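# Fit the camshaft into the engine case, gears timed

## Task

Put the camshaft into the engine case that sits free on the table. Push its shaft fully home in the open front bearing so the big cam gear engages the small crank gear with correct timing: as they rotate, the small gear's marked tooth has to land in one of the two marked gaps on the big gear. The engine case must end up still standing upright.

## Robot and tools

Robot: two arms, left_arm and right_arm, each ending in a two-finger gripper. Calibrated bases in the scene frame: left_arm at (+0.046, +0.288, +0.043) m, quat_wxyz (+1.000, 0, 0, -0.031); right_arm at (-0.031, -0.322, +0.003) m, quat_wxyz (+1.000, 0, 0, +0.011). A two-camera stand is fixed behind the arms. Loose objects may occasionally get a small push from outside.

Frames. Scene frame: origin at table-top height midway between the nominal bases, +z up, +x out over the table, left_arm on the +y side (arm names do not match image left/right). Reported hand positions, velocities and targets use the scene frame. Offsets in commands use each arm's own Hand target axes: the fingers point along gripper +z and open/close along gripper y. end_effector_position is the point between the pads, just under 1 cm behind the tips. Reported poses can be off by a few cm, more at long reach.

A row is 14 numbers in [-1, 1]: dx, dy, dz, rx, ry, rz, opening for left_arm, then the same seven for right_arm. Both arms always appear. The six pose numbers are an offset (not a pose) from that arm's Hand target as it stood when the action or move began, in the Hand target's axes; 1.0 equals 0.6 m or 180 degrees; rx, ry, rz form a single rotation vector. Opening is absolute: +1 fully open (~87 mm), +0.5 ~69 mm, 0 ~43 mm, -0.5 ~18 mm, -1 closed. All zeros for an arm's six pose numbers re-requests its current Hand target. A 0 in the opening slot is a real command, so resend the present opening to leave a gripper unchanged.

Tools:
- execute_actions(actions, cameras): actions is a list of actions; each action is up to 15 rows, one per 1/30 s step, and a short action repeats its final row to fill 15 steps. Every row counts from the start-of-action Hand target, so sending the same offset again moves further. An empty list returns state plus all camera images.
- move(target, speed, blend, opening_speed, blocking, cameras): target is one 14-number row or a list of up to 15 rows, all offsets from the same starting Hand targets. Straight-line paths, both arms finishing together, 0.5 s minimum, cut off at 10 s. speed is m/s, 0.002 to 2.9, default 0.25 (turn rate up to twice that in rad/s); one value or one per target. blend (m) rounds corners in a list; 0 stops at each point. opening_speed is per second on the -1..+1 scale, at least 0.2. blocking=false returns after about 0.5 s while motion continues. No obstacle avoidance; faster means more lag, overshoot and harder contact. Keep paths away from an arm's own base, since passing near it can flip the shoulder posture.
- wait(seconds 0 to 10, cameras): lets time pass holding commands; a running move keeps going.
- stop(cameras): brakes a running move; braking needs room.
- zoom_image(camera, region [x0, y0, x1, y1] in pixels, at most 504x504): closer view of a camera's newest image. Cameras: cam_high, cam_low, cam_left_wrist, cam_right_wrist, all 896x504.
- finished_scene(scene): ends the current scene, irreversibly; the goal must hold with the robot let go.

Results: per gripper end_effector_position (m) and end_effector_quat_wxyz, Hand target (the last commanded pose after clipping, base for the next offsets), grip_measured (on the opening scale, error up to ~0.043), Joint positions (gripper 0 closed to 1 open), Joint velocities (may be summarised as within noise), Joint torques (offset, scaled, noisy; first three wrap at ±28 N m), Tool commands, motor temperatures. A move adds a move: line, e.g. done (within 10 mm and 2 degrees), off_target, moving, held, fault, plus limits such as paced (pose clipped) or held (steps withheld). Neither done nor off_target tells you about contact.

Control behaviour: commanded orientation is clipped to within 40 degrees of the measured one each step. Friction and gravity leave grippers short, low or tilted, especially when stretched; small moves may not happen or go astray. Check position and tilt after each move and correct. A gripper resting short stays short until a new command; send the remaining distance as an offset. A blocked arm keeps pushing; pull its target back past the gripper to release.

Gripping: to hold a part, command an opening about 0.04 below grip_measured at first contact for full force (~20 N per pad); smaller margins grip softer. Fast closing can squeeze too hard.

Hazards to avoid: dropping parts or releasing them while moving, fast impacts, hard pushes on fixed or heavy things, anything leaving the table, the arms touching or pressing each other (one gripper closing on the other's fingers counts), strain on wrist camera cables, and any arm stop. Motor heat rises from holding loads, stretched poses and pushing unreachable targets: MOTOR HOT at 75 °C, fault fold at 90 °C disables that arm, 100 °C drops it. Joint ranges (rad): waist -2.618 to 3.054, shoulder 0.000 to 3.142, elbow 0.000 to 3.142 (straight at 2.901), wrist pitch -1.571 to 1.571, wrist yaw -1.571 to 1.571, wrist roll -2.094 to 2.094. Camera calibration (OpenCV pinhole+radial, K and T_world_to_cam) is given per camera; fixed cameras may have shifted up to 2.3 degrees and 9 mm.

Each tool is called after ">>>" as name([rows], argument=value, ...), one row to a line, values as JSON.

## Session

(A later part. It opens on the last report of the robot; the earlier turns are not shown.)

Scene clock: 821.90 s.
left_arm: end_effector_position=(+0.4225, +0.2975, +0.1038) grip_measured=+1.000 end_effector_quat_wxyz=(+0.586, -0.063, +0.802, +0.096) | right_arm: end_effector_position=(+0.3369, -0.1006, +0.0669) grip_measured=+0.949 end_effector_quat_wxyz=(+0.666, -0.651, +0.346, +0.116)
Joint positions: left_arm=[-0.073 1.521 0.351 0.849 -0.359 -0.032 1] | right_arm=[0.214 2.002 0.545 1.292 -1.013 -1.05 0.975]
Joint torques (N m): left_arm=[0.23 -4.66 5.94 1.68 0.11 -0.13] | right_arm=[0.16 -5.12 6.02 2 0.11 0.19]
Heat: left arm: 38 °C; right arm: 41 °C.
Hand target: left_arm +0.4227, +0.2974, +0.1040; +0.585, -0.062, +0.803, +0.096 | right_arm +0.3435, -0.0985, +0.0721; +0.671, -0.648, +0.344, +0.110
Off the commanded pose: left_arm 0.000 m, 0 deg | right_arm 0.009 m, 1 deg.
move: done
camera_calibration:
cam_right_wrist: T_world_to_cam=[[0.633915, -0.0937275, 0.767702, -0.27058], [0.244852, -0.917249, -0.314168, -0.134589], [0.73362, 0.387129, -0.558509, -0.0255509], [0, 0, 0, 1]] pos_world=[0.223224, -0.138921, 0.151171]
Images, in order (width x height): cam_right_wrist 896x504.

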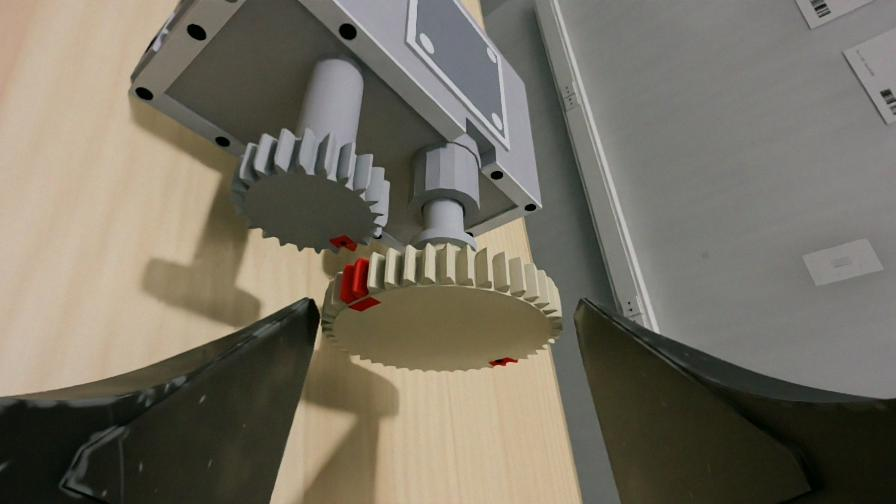

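>>> move([
  [0,0,0,0,0,0,1, 0.005,0.003,-0.003,0,0,0,0.95],
  [0,0,0,0,0,0,1, 0.005,0.003,-0.003,0,0,0,0.5],
], opening_speed=0.4, speed=0.04, cameras=["cam_right_wrist"])

>>> zoom_image(camera="cam_right_wrist", region=[220, 80, 580, 400])

Scene clock: 834.50 s.
left_arm: end_effector_position=(+0.4225, +0.2975, +0.1038) grip_measured=+1.000 end_effector_quat_wxyz=(+0.586, -0.063, +0.802, +0.096) | right_arm: end_effector_position=(+0.3377, -0.1005, +0.0635) grip_measured=+0.736 end_effector_quat_wxyz=(+0.664, -0.651, +0.348, +0.117)
Joint positions: left_arm=[-0.073 1.521 0.351 0.849 -0.359 -0.032 1] | right_arm=[0.214 2.015 0.549 1.295 -1.013 -1.05 0.868]
Joint torques (N m): left_arm=[0.14 -4.88 5.91 1.65 0.07 -0.05] | right_arm=[-0.49 -5.07 5.55 2.12 0.02 0.16]
Heat: left arm: 38 °C; right arm: 41 °C.
Hand target: left_arm +0.4227, +0.2974, +0.1040; +0.585, -0.062, +0.803, +0.096 | right_arm +0.3440, -0.1008, +0.0690; +0.671, -0.648, +0.343, +0.110
Off the commanded pose: left_arm 0.000 m, 0 deg | right_arm 0.008 m, 1 deg.
move: done; target 2's new opening was sent with right_arm's hand 0.011 m and 2 deg from that target
camera_calibration:
cam_right_wrist: T_world_to_cam=[[0.638408, -0.0928568, 0.764076, -0.269651], [0.24269, -0.917775, -0.31431, -0.135047], [0.730436, 0.386092, -0.56338, -0.0268365], [0, 0, 0, 1]] pos_world=[0.224525, -0.138621, 0.148468]
Images, in order (width x height): cam_right_wrist 896x504.

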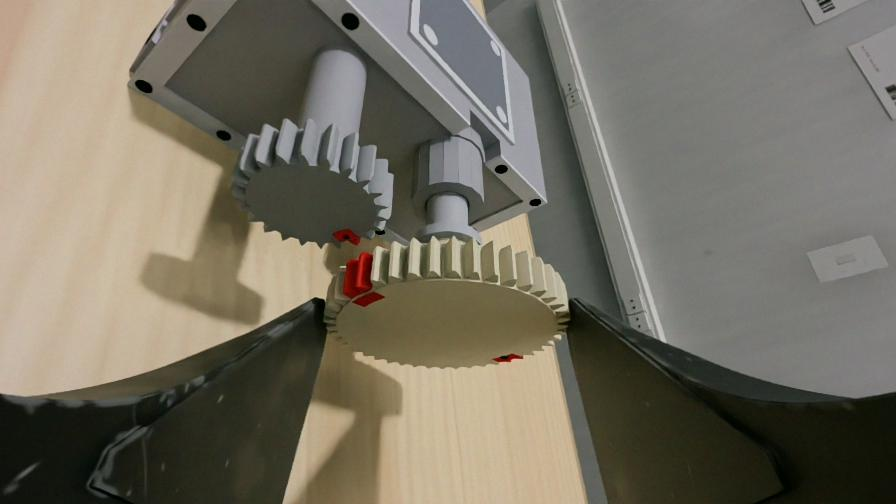

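Scaled by 1.400 from the camera's 896x504 image, which has a finer 1280x720 frame.

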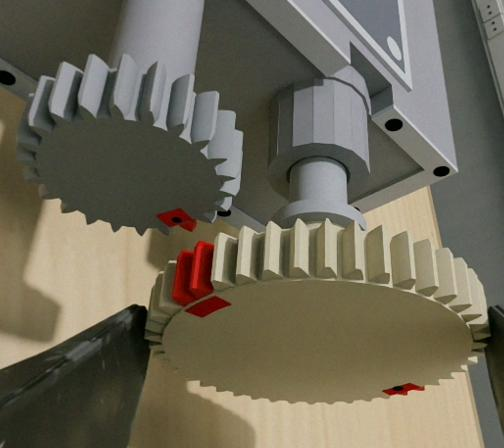

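>>> move(target=[0,0,0,0,0,0,1, 0,0,0,0.0035,0,-0.028,0.5], speed=0.05, cameras=["cam_right_wrist"])

>>> zoom_image(camera="cam_right_wrist", region=[220, 80, 580, 400])

Scene clock: 849.93 s.
left_arm: end_effector_position=(+0.4225, +0.2975, +0.1038) grip_measured=+1.000 end_effector_quat_wxyz=(+0.586, -0.063, +0.802, +0.096) | right_arm: end_effector_position=(+0.3385, -0.0999, +0.0637) grip_measured=+0.736 end_effector_quat_wxyz=(+0.670, -0.659, +0.326, +0.100)
Joint positions: left_arm=[-0.073 1.521 0.351 0.849 -0.359 -0.032 1] | right_arm=[0.214 2.036 0.549 1.331 -1.02 -1.096 0.868]
Joint torques (N m): left_arm=[0.18 -4.81 6.09 1.65 0.11 -0.04] | right_arm=[-0.13 -4.97 4.22 2.28 0.2 -0.12]
Heat: left arm: 38 °C; right arm: 41 °C.
Hand target: left_arm +0.4227, +0.2974, +0.1040; +0.585, -0.062, +0.803, +0.096 | right_arm +0.3440, -0.1008, +0.0690; +0.679, -0.658, +0.315, +0.079
Off the commanded pose: left_arm 0.000 m, 0 deg | right_arm 0.008 m, 3 deg.
move: off_target (right_arm)
camera_calibration:
cam_right_wrist: T_world_to_cam=[[0.593669, -0.0784382, 0.800877, -0.256061], [0.270191, -0.918031, -0.290198, -0.145575], [0.757993, 0.388672, -0.523814, -0.0391498], [0, 0, 0, 1]] pos_world=[0.221024, -0.138511, 0.142321]
Images, in order (width x height): cam_right_wrist 896x504.

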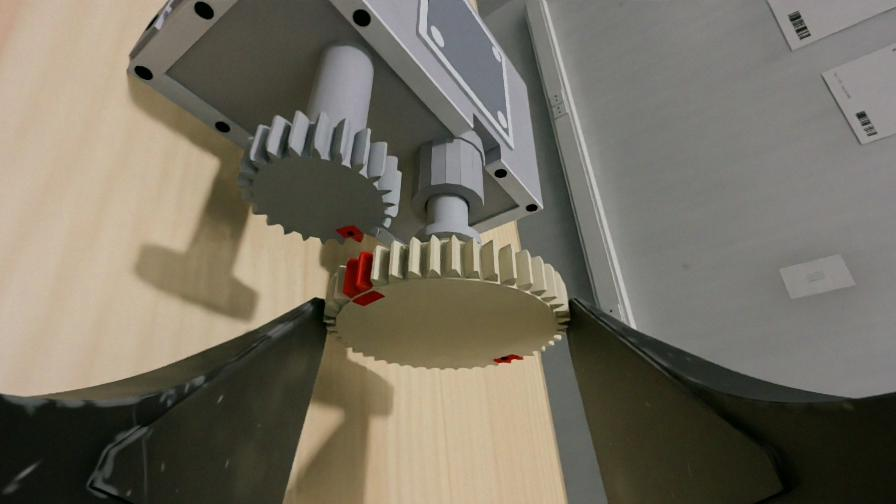

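Scaled by 1.400 from the camera's 896x504 image, which has a finer 1280x720 frame.

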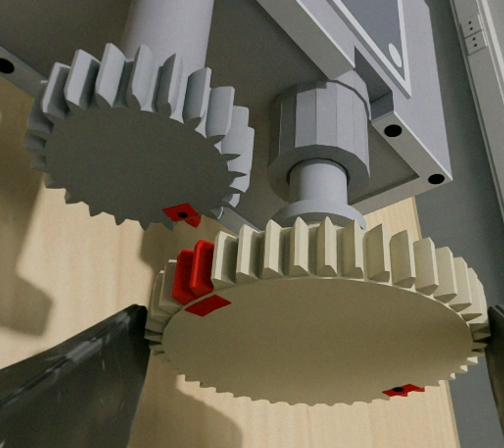

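>>> move(target=[0,0,0,0,0,0,1, -0.0035,0,0.026,0,0,0,0.5], speed=0.025, cameras=["cam_right_wrist","cam_high"])

>>> zoom_image(camera="cam_right_wrist", region=[220, 80, 580, 400])

>>> zoom_image(camera="cam_high", region=[400, 220, 470, 280])

Scene clock: 868.77 s.
left_arm: end_effector_position=(+0.4225, +0.2975, +0.1038) grip_measured=+1.000 end_effector_quat_wxyz=(+0.586, -0.063, +0.802, +0.096) | right_arm: end_effector_position=(+0.3387, -0.0916, +0.0630) grip_measured=+0.736 end_effector_quat_wxyz=(+0.671, -0.661, +0.323, +0.094)
Joint positions: left_arm=[-0.073 1.521 0.351 0.849 -0.359 -0.032 1] | right_arm=[0.244 2.047 0.555 1.345 -0.986 -1.099 0.868]
Joint torques (N m): left_arm=[0.28 -4.72 5.98 1.63 0.07 -0.12] | right_arm=[1.25 -4.72 6.45 2.13 0.34 0.05]
Heat: left arm: 38 °C; right arm: 44 °C.
Hand target: left_arm +0.4227, +0.2974, +0.1040; +0.585, -0.062, +0.803, +0.096 | right_arm +0.3475, -0.0854, +0.0691; +0.679, -0.658, +0.315, +0.078
Off the commanded pose: left_arm 0.000 m, 0 deg | right_arm 0.012 m, 2 deg.
move: off_target (right_arm)
camera_calibration:
cam_right_wrist: T_world_to_cam=[[0.583495, -0.0774296, 0.808417, -0.251855], [0.27049, -0.920078, -0.283357, -0.13891], [0.765747, 0.384006, -0.515917, -0.046344], [0, 0, 0, 1]] pos_world=[0.220018, -0.129513, 0.140334]
Images, in order (width x height): cam_high 896x504, cam_right_wrist 896x504.

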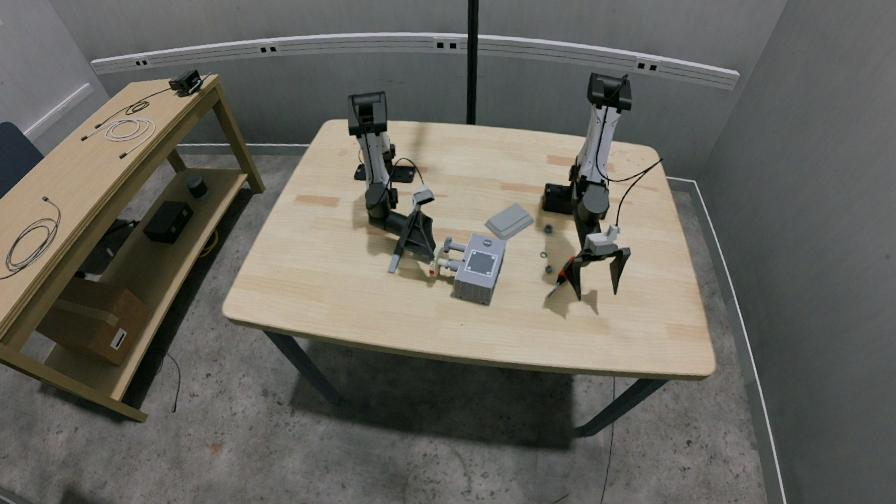

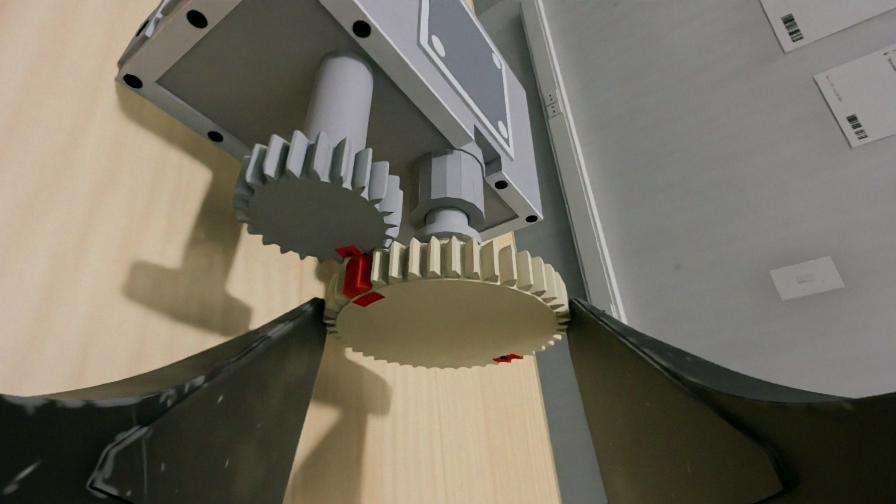

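Scaled by 1.400 from the camera's 896x504 image, which has a finer 1280x720 frame.

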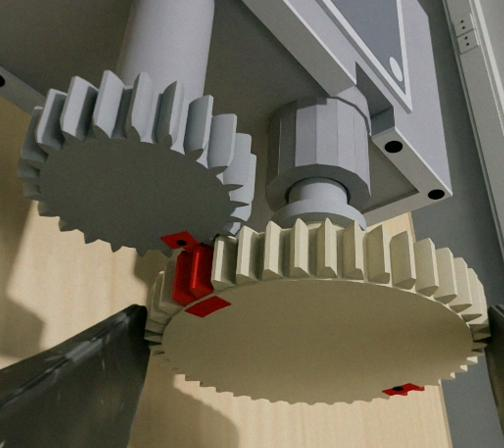

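Scaled by 7.200 from the camera's 896x504 image, which has a finer 1280x720 frame.

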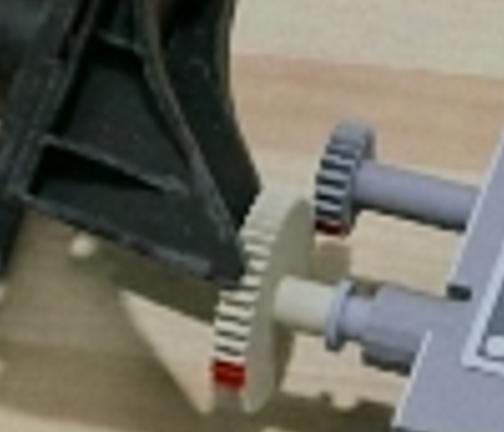

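>>> move(target=[0,0,0,0,0,0,1, -0.0015,0,0.012,0,0,0,0.5], speed=0.025, cameras=["cam_right_wrist"])

>>> zoom_image(camera="cam_right_wrist", region=[220, 80, 580, 400])

Scene clock: 878.20 s.
left_arm: end_effector_position=(+0.4225, +0.2975, +0.1038) grip_measured=+1.000 end_effector_quat_wxyz=(+0.586, -0.063, +0.802, +0.096) | right_arm: end_effector_position=(+0.3394, -0.0906, +0.0630) grip_measured=+0.736 end_effector_quat_wxyz=(+0.671, -0.660, +0.324, +0.091)
Joint positions: left_arm=[-0.073 1.521 0.351 0.849 -0.359 -0.032 1] | right_arm=[0.25 2.048 0.555 1.348 -0.973 -1.099 0.868]
Joint torques (N m): left_arm=[0.14 -4.81 5.98 1.63 0.1 -0.11] | right_arm=[2.45 -4.33 7.69 2.07 0.43 0.11]
Heat: left arm: 38 °C; right arm: 43 °C.
Hand target: left_arm +0.4227, +0.2974, +0.1040; +0.585, -0.062, +0.803, +0.096 | right_arm +0.3492, -0.0784, +0.0692; +0.679, -0.658, +0.315, +0.078
Off the commanded pose: left_arm 0.000 m, 0 deg | right_arm 0.017 m, 2 deg.
move: off_target (right_arm)
camera_calibration:
cam_right_wrist: T_world_to_cam=[[0.581112, -0.0802994, 0.809852, -0.251763], [0.264949, -0.92224, -0.281558, -0.136608], [0.769487, 0.378186, -0.51465, -0.0491418], [0, 0, 0, 1]] pos_world=[0.220311, -0.127617, 0.140136]
Images, in order (width x height): cam_right_wrist 896x504.

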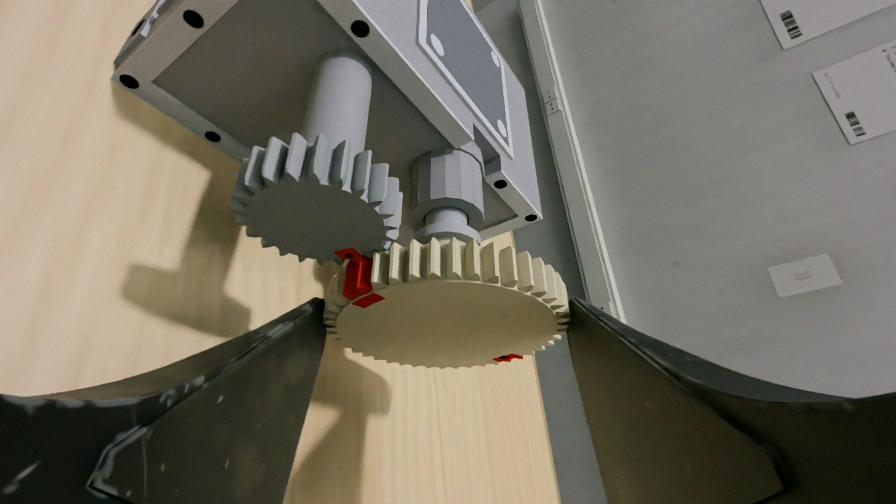

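Scaled by 1.400 from the camera's 896x504 image, which has a finer 1280x720 frame.

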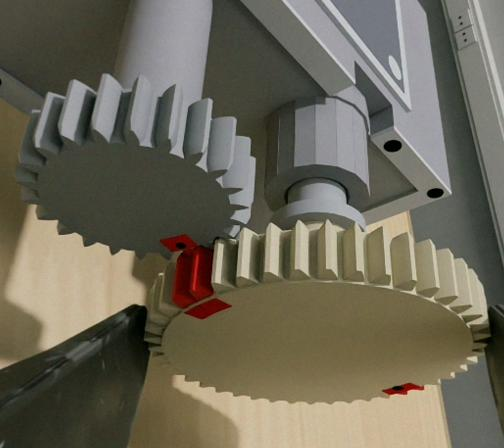

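>>> move([
  [0,0,0,0,0,0,1, 0,0,0,-0.0018,0,0.018,0.48],
  [0,0,0,0,0,0,1, 0,0,0.002,0.0025,0,-0.02,0.48],
  [0,0,0,0,0,0,1, 0,0,0,0,0,0,0.48],
], speed=0.04, cameras=["cam_right_wrist"])

>>> zoom_image(camera="cam_right_wrist", region=[220, 80, 580, 400])

Scene clock: 889.63 s.
left_arm: end_effector_position=(+0.4225, +0.2975, +0.1038) grip_measured=+1.000 end_effector_quat_wxyz=(+0.586, -0.063, +0.802, +0.096) | right_arm: end_effector_position=(+0.3402, -0.0879, +0.0628) grip_measured=+0.736 end_effector_quat_wxyz=(+0.675, -0.658, +0.323, +0.090)
Joint positions: left_arm=[-0.073 1.521 0.351 0.849 -0.359 -0.032 1] | right_arm=[0.257 2.064 0.56 1.375 -0.966 -1.088 0.868]
Joint torques (N m): left_arm=[0.27 -4.64 5.96 1.64 0.06 -0.09] | right_arm=[1.85 -5.56 7.25 1.77 0.36 -0.02]
Heat: left arm: 38 °C; right arm: 43 °C.
Hand target: left_arm +0.4227, +0.2974, +0.1040; +0.585, -0.062, +0.803, +0.096 | right_arm +0.3490, -0.0783, +0.0692; +0.679, -0.658, +0.315, +0.079
Off the commanded pose: left_arm 0.000 m, 0 deg | right_arm 0.015 m, 2 deg.
move: off_target (right_arm)
camera_calibration:
cam_right_wrist: T_world_to_cam=[[0.576788, -0.086117, 0.812342, -0.251037], [0.266016, -0.920424, -0.286454, -0.134232], [0.772367, 0.381319, -0.507981, -0.0520555], [0, 0, 0, 1]] pos_world=[0.220709, -0.125319, 0.139033]
Images, in order (width x height): cam_right_wrist 896x504.

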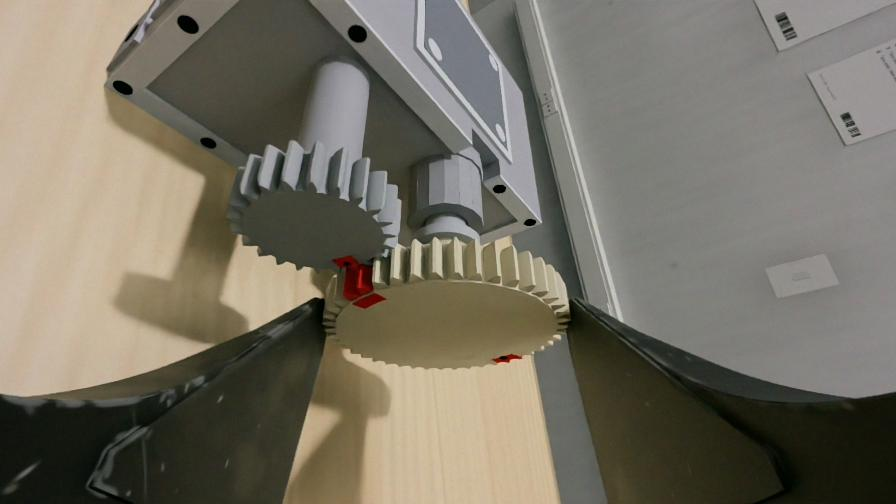

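Scaled by 1.400 from the camera's 896x504 image, which has a finer 1280x720 frame.

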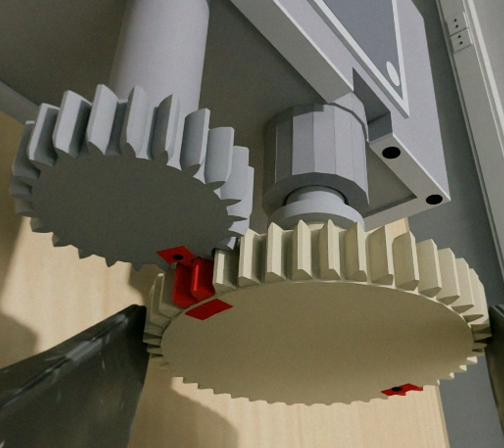

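>>> move([
  [0,0,0,0,0,0,1, 0.003,0.004,0.004,-0.0018,0,0.012,0.48],
  [0,0,0,0,0,0,1, 0.003,0.004,0.006,0.002,0,-0.014,0.48],
  [0,0,0,0,0,0,1, 0.003,0.004,0.008,0,0,0,0.48],
], speed=0.04, cameras=["cam_right_wrist","cam_high"])

>>> zoom_image(camera="cam_right_wrist", region=[220, 80, 580, 400])

>>> zoom_image(camera="cam_high", region=[400, 220, 470, 280])

Scene clock: 898.43 s.
left_arm: end_effector_position=(+0.4225, +0.2975, +0.1038) grip_measured=+1.000 end_effector_quat_wxyz=(+0.586, -0.063, +0.802, +0.096) | right_arm: end_effector_position=(+0.3420, -0.0811, +0.0627) grip_measured=+0.736 end_effector_quat_wxyz=(+0.676, -0.657, +0.320, +0.093)
Joint positions: left_arm=[-0.073 1.521 0.351 0.849 -0.359 -0.032 1] | right_arm=[0.275 2.079 0.577 1.381 -0.954 -1.079 0.868]
Joint torques (N m): left_arm=[0.18 -4.72 6.02 1.63 0.06 -0.07] | right_arm=[1.39 -5.04 6.94 1.81 0.37 -0.11]
Heat: left arm: 38 °C; right arm: 42 °C.
Hand target: left_arm +0.4227, +0.2974, +0.1040; +0.585, -0.062, +0.803, +0.096 | right_arm +0.3508, -0.0741, +0.0658; +0.679, -0.658, +0.315, +0.078
Off the commanded pose: left_arm 0.000 m, 0 deg | right_arm 0.012 m, 2 deg.
move: off_target (right_arm)
camera_calibration:
cam_right_wrist: T_world_to_cam=[[0.576538, -0.0865228, 0.812477, -0.251319], [0.271042, -0.91782, -0.290074, -0.129819], [0.770805, 0.387454, -0.505706, -0.055179], [0, 0, 0, 1]] pos_world=[0.222614, -0.119516, 0.13863]
Images, in order (width x height): cam_high 896x504, cam_right_wrist 896x504.

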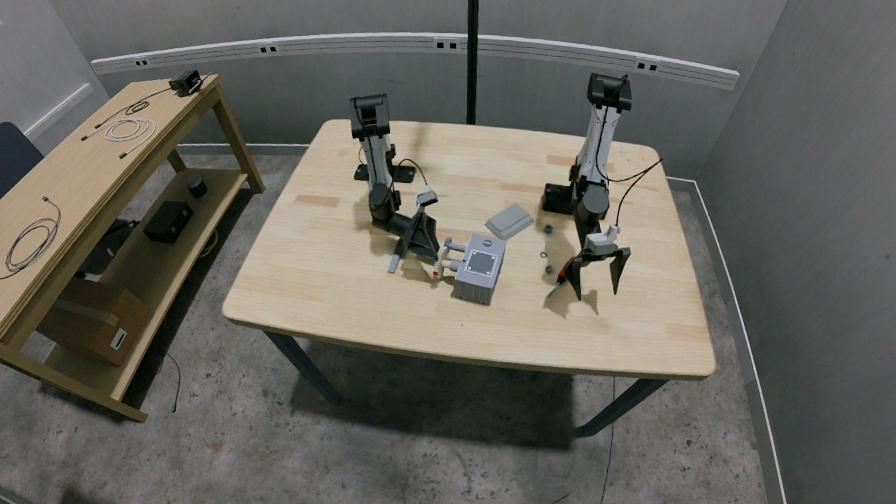

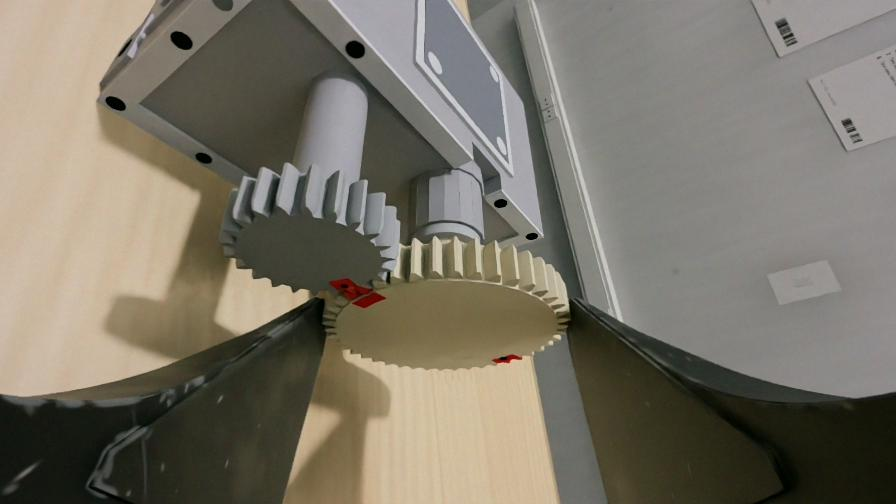

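Scaled by 1.400 from the camera's 896x504 image, which has a finer 1280x720 frame.

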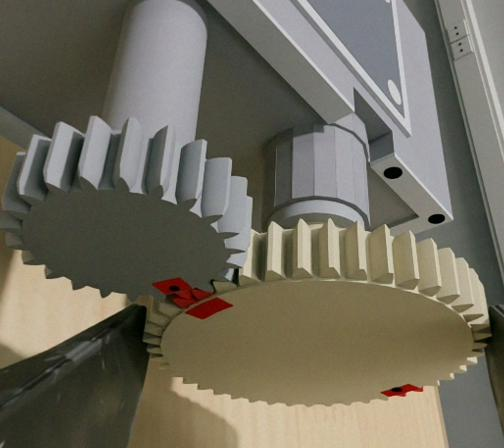

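Scaled by 7.200 from the camera's 896x504 image, which has a finer 1280x720 frame.

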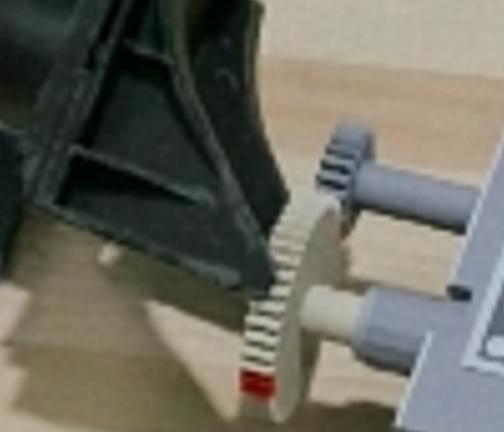

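>>> zoom_image(camera="cam_right_wrist", region=[310, 260, 410, 330])

>>> move(target=[0,0,0,0,0,0,1, 0,0.001,0.012,0,0,0,0.48], speed=0.025, cameras=["cam_right_wrist","cam_high"])

>>> zoom_image(camera="cam_high", region=[420, 230, 480, 290])

Scaled by 5.040 from the camera's 896x504 image, which has a finer 1280x720 frame.

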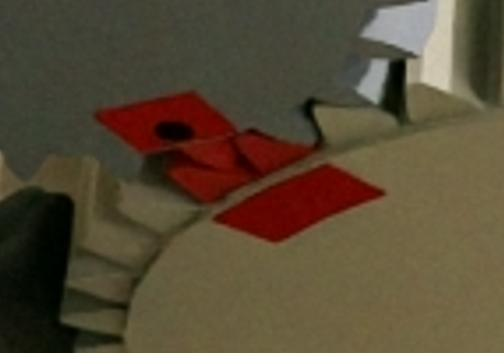

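Scene clock: 906.77 s.
left_arm: end_effector_position=(+0.4225, +0.2975, +0.1038) grip_measured=+1.000 end_effector_quat_wxyz=(+0.586, -0.063, +0.802, +0.096) | right_arm: end_effector_position=(+0.3418, -0.0807, +0.0627) grip_measured=+0.736 end_effector_quat_wxyz=(+0.676, -0.657, +0.320, +0.093)
Joint positions: left_arm=[-0.073 1.521 0.351 0.849 -0.359 -0.032 1] | right_arm=[0.276 2.079 0.578 1.381 -0.954 -1.079 0.868]
Joint torques (N m): left_arm=[0.28 -4.85 6.08 1.66 0.09 -0.08] | right_arm=[2.82 -4.23 8.27 1.8 0.56 -0.07]
Heat: left arm: 38 °C; right arm: 42 °C.
Hand target: left_arm +0.4227, +0.2974, +0.1040; +0.585, -0.062, +0.803, +0.096 | right_arm +0.3528, -0.0672, +0.0648; +0.679, -0.658, +0.315, +0.079
Off the commanded pose: left_arm 0.000 m, 0 deg | right_arm 0.017 m, 2 deg.
move: off_target (right_arm)
camera_calibration:
cam_right_wrist: T_world_to_cam=[[0.576887, -0.0861746, 0.812265, -0.251324], [0.271943, -0.917428, -0.290471, -0.129586], [0.770226, 0.388458, -0.505818, -0.0549049], [0, 0, 0, 1]] pos_world=[0.222515, -0.119216, 0.138729]
Images, in order (width x height): cam_high 896x504, cam_right_wrist 896x504.

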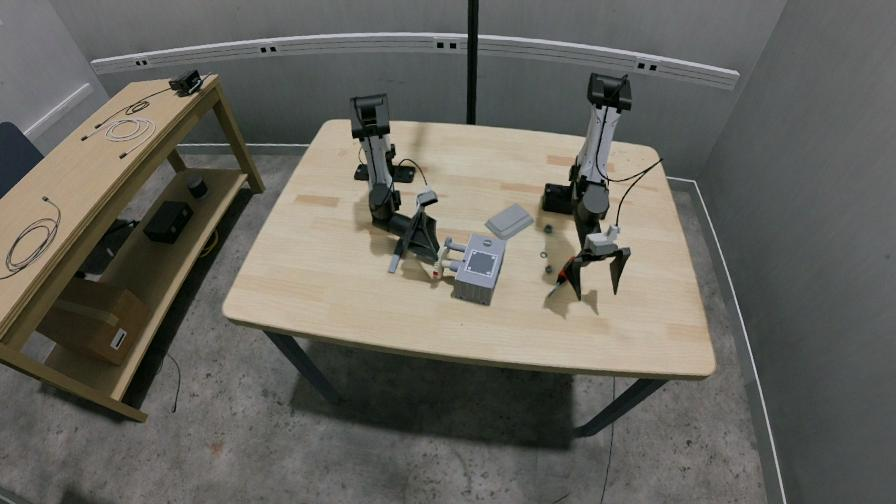

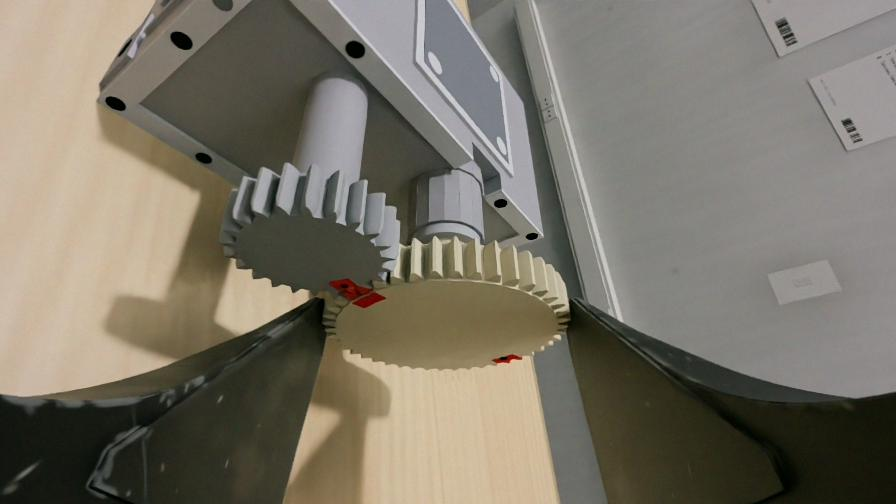

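Scaled by 8.400 from the camera's 896x504 image, which has a finer 1280x720 frame.

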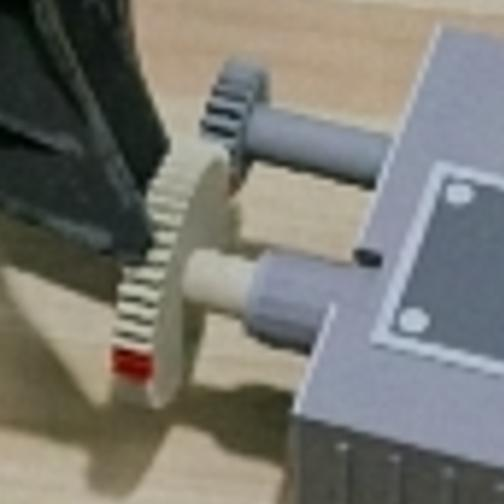

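>>> move([
  [0,0,0,0,0,0,1, 0.001,0,-0.023,0,0,0,0.7],
  [0,0,0,0,0,0,1, 0.001,0,-0.023,0,0,0,0.95],
  [0,0,0,0,0,0,1, 0,0,-0.13,0,0,0,0.95],
  [0,0,0,0,0,0,1, -0.02,0,-0.17,0,0,0.12,0.95],
], speed=[0.03,0.03,0.06,0.1], opening_speed=0.5, cameras=["cam_right_wrist","cam_high","cam_low"])

>>> zoom_image(camera="cam_high", region=[420, 230, 480, 290])

>>> zoom_image(camera="cam_low", region=[350, 220, 460, 300])

Scene clock: 921.47 s.
left_arm: end_effector_position=(+0.4225, +0.2975, +0.1038) grip_measured=+1.000 end_effector_quat_wxyz=(+0.586, -0.063, +0.802, +0.096) | right_arm: end_effector_position=(+0.3126, -0.1586, +0.0723) grip_measured=+0.949 end_effector_quat_wxyz=(+0.651, -0.588, +0.435, +0.201)
Joint positions: left_arm=[-0.073 1.521 0.351 0.849 -0.359 -0.032 1] | right_arm=[0.013 1.878 0.435 1.248 -1.193 -0.816 0.975]
Joint torques (N m): left_arm=[0.21 -4.74 5.91 1.61 0.08 -0.09] | right_arm=[-0.72 -6.53 3.58 1.7 -0.19 0.16]
Heat: left arm: 38 °C; right arm: 42 °C.
Hand target: left_arm +0.4227, +0.2974, +0.1040; +0.585, -0.062, +0.803, +0.096 | right_arm +0.3102, -0.1597, +0.0780; +0.652, -0.588, +0.433, +0.204
Off the commanded pose: left_arm 0.000 m, 0 deg | right_arm 0.006 m, 0 deg.
move: done
camera_calibration:
cam_right_wrist: T_world_to_cam=[[0.799576, -0.193592, 0.568507, -0.318012], [0.107305, -0.885335, -0.452401, -0.122103], [0.5909, 0.422733, -0.68712, 0.0773238], [0, 0, 0, 1]] pos_world=[0.221686, -0.202354, 0.178683]
Images, in order (width x height): cam_high 896x504, cam_low 896x504, cam_right_wrist 896x504.

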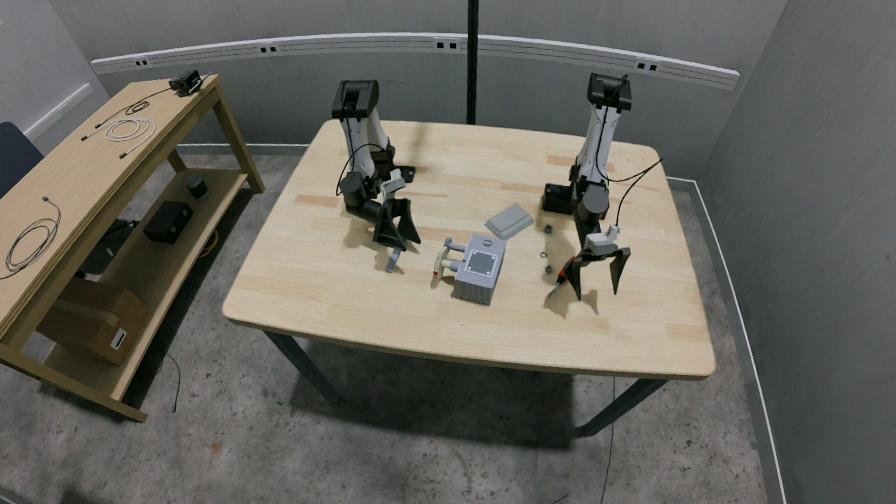

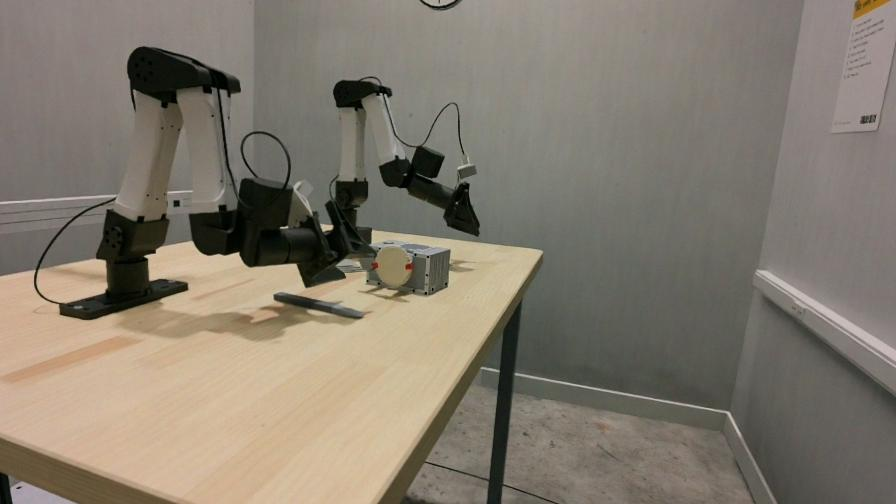

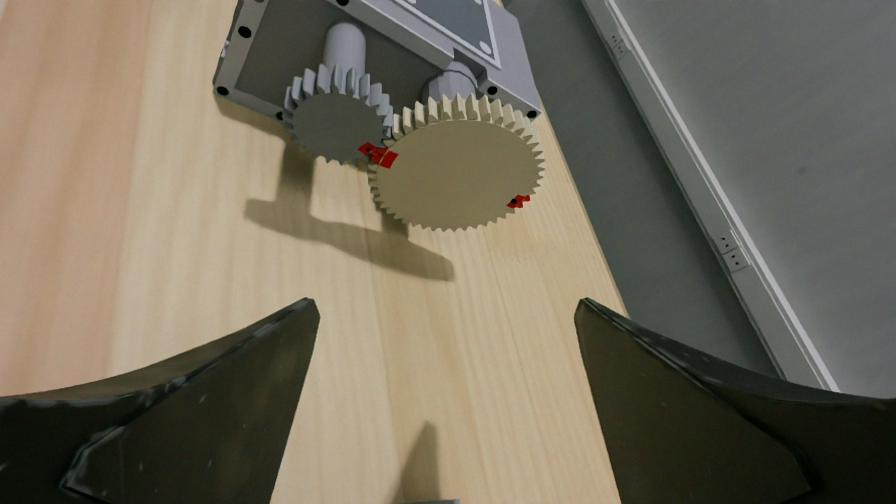

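Scaled by 8.400 from the camera's 896x504 image, which has a finer 1280x720 frame.

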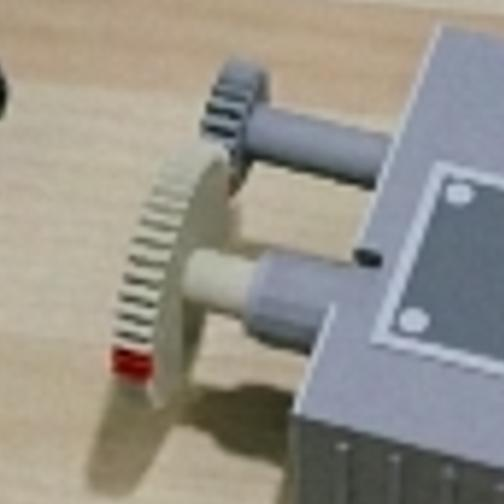

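Scaled by 4.582 from the camera's 896x504 image, which has a finer 1280x720 frame.

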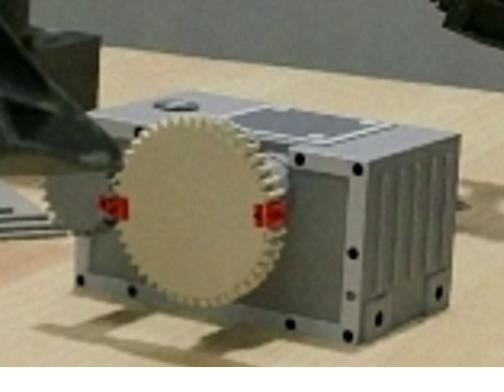

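>>> zoom_image(camera="cam_right_wrist", region=[340, 125, 420, 185])

>>> zoom_image(camera="cam_right_wrist", region=[270, 40, 550, 240])

Scaled by 6.300 from the camera's 896x504 image, which has a finer 1280x720 frame.

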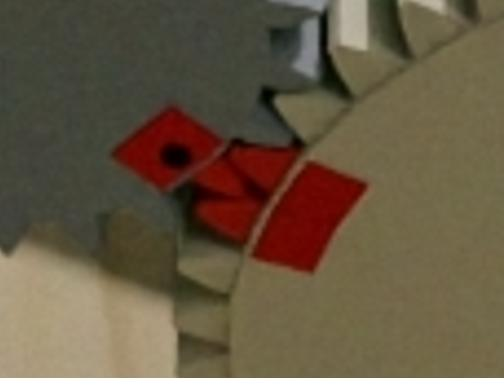

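Scaled by 1.800 from the camera's 896x504 image, which has a finer 1280x720 frame.

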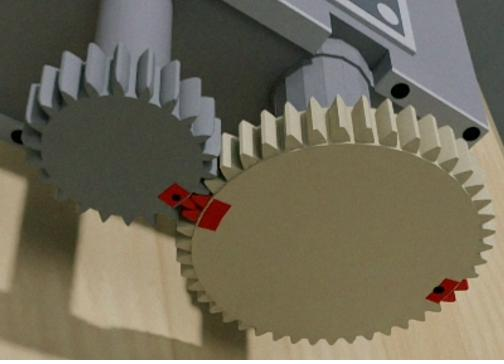

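Red tooth sits between the two red teeth. Done.

>>> finished_scene(scene=2)

The scene is finished: the task was done.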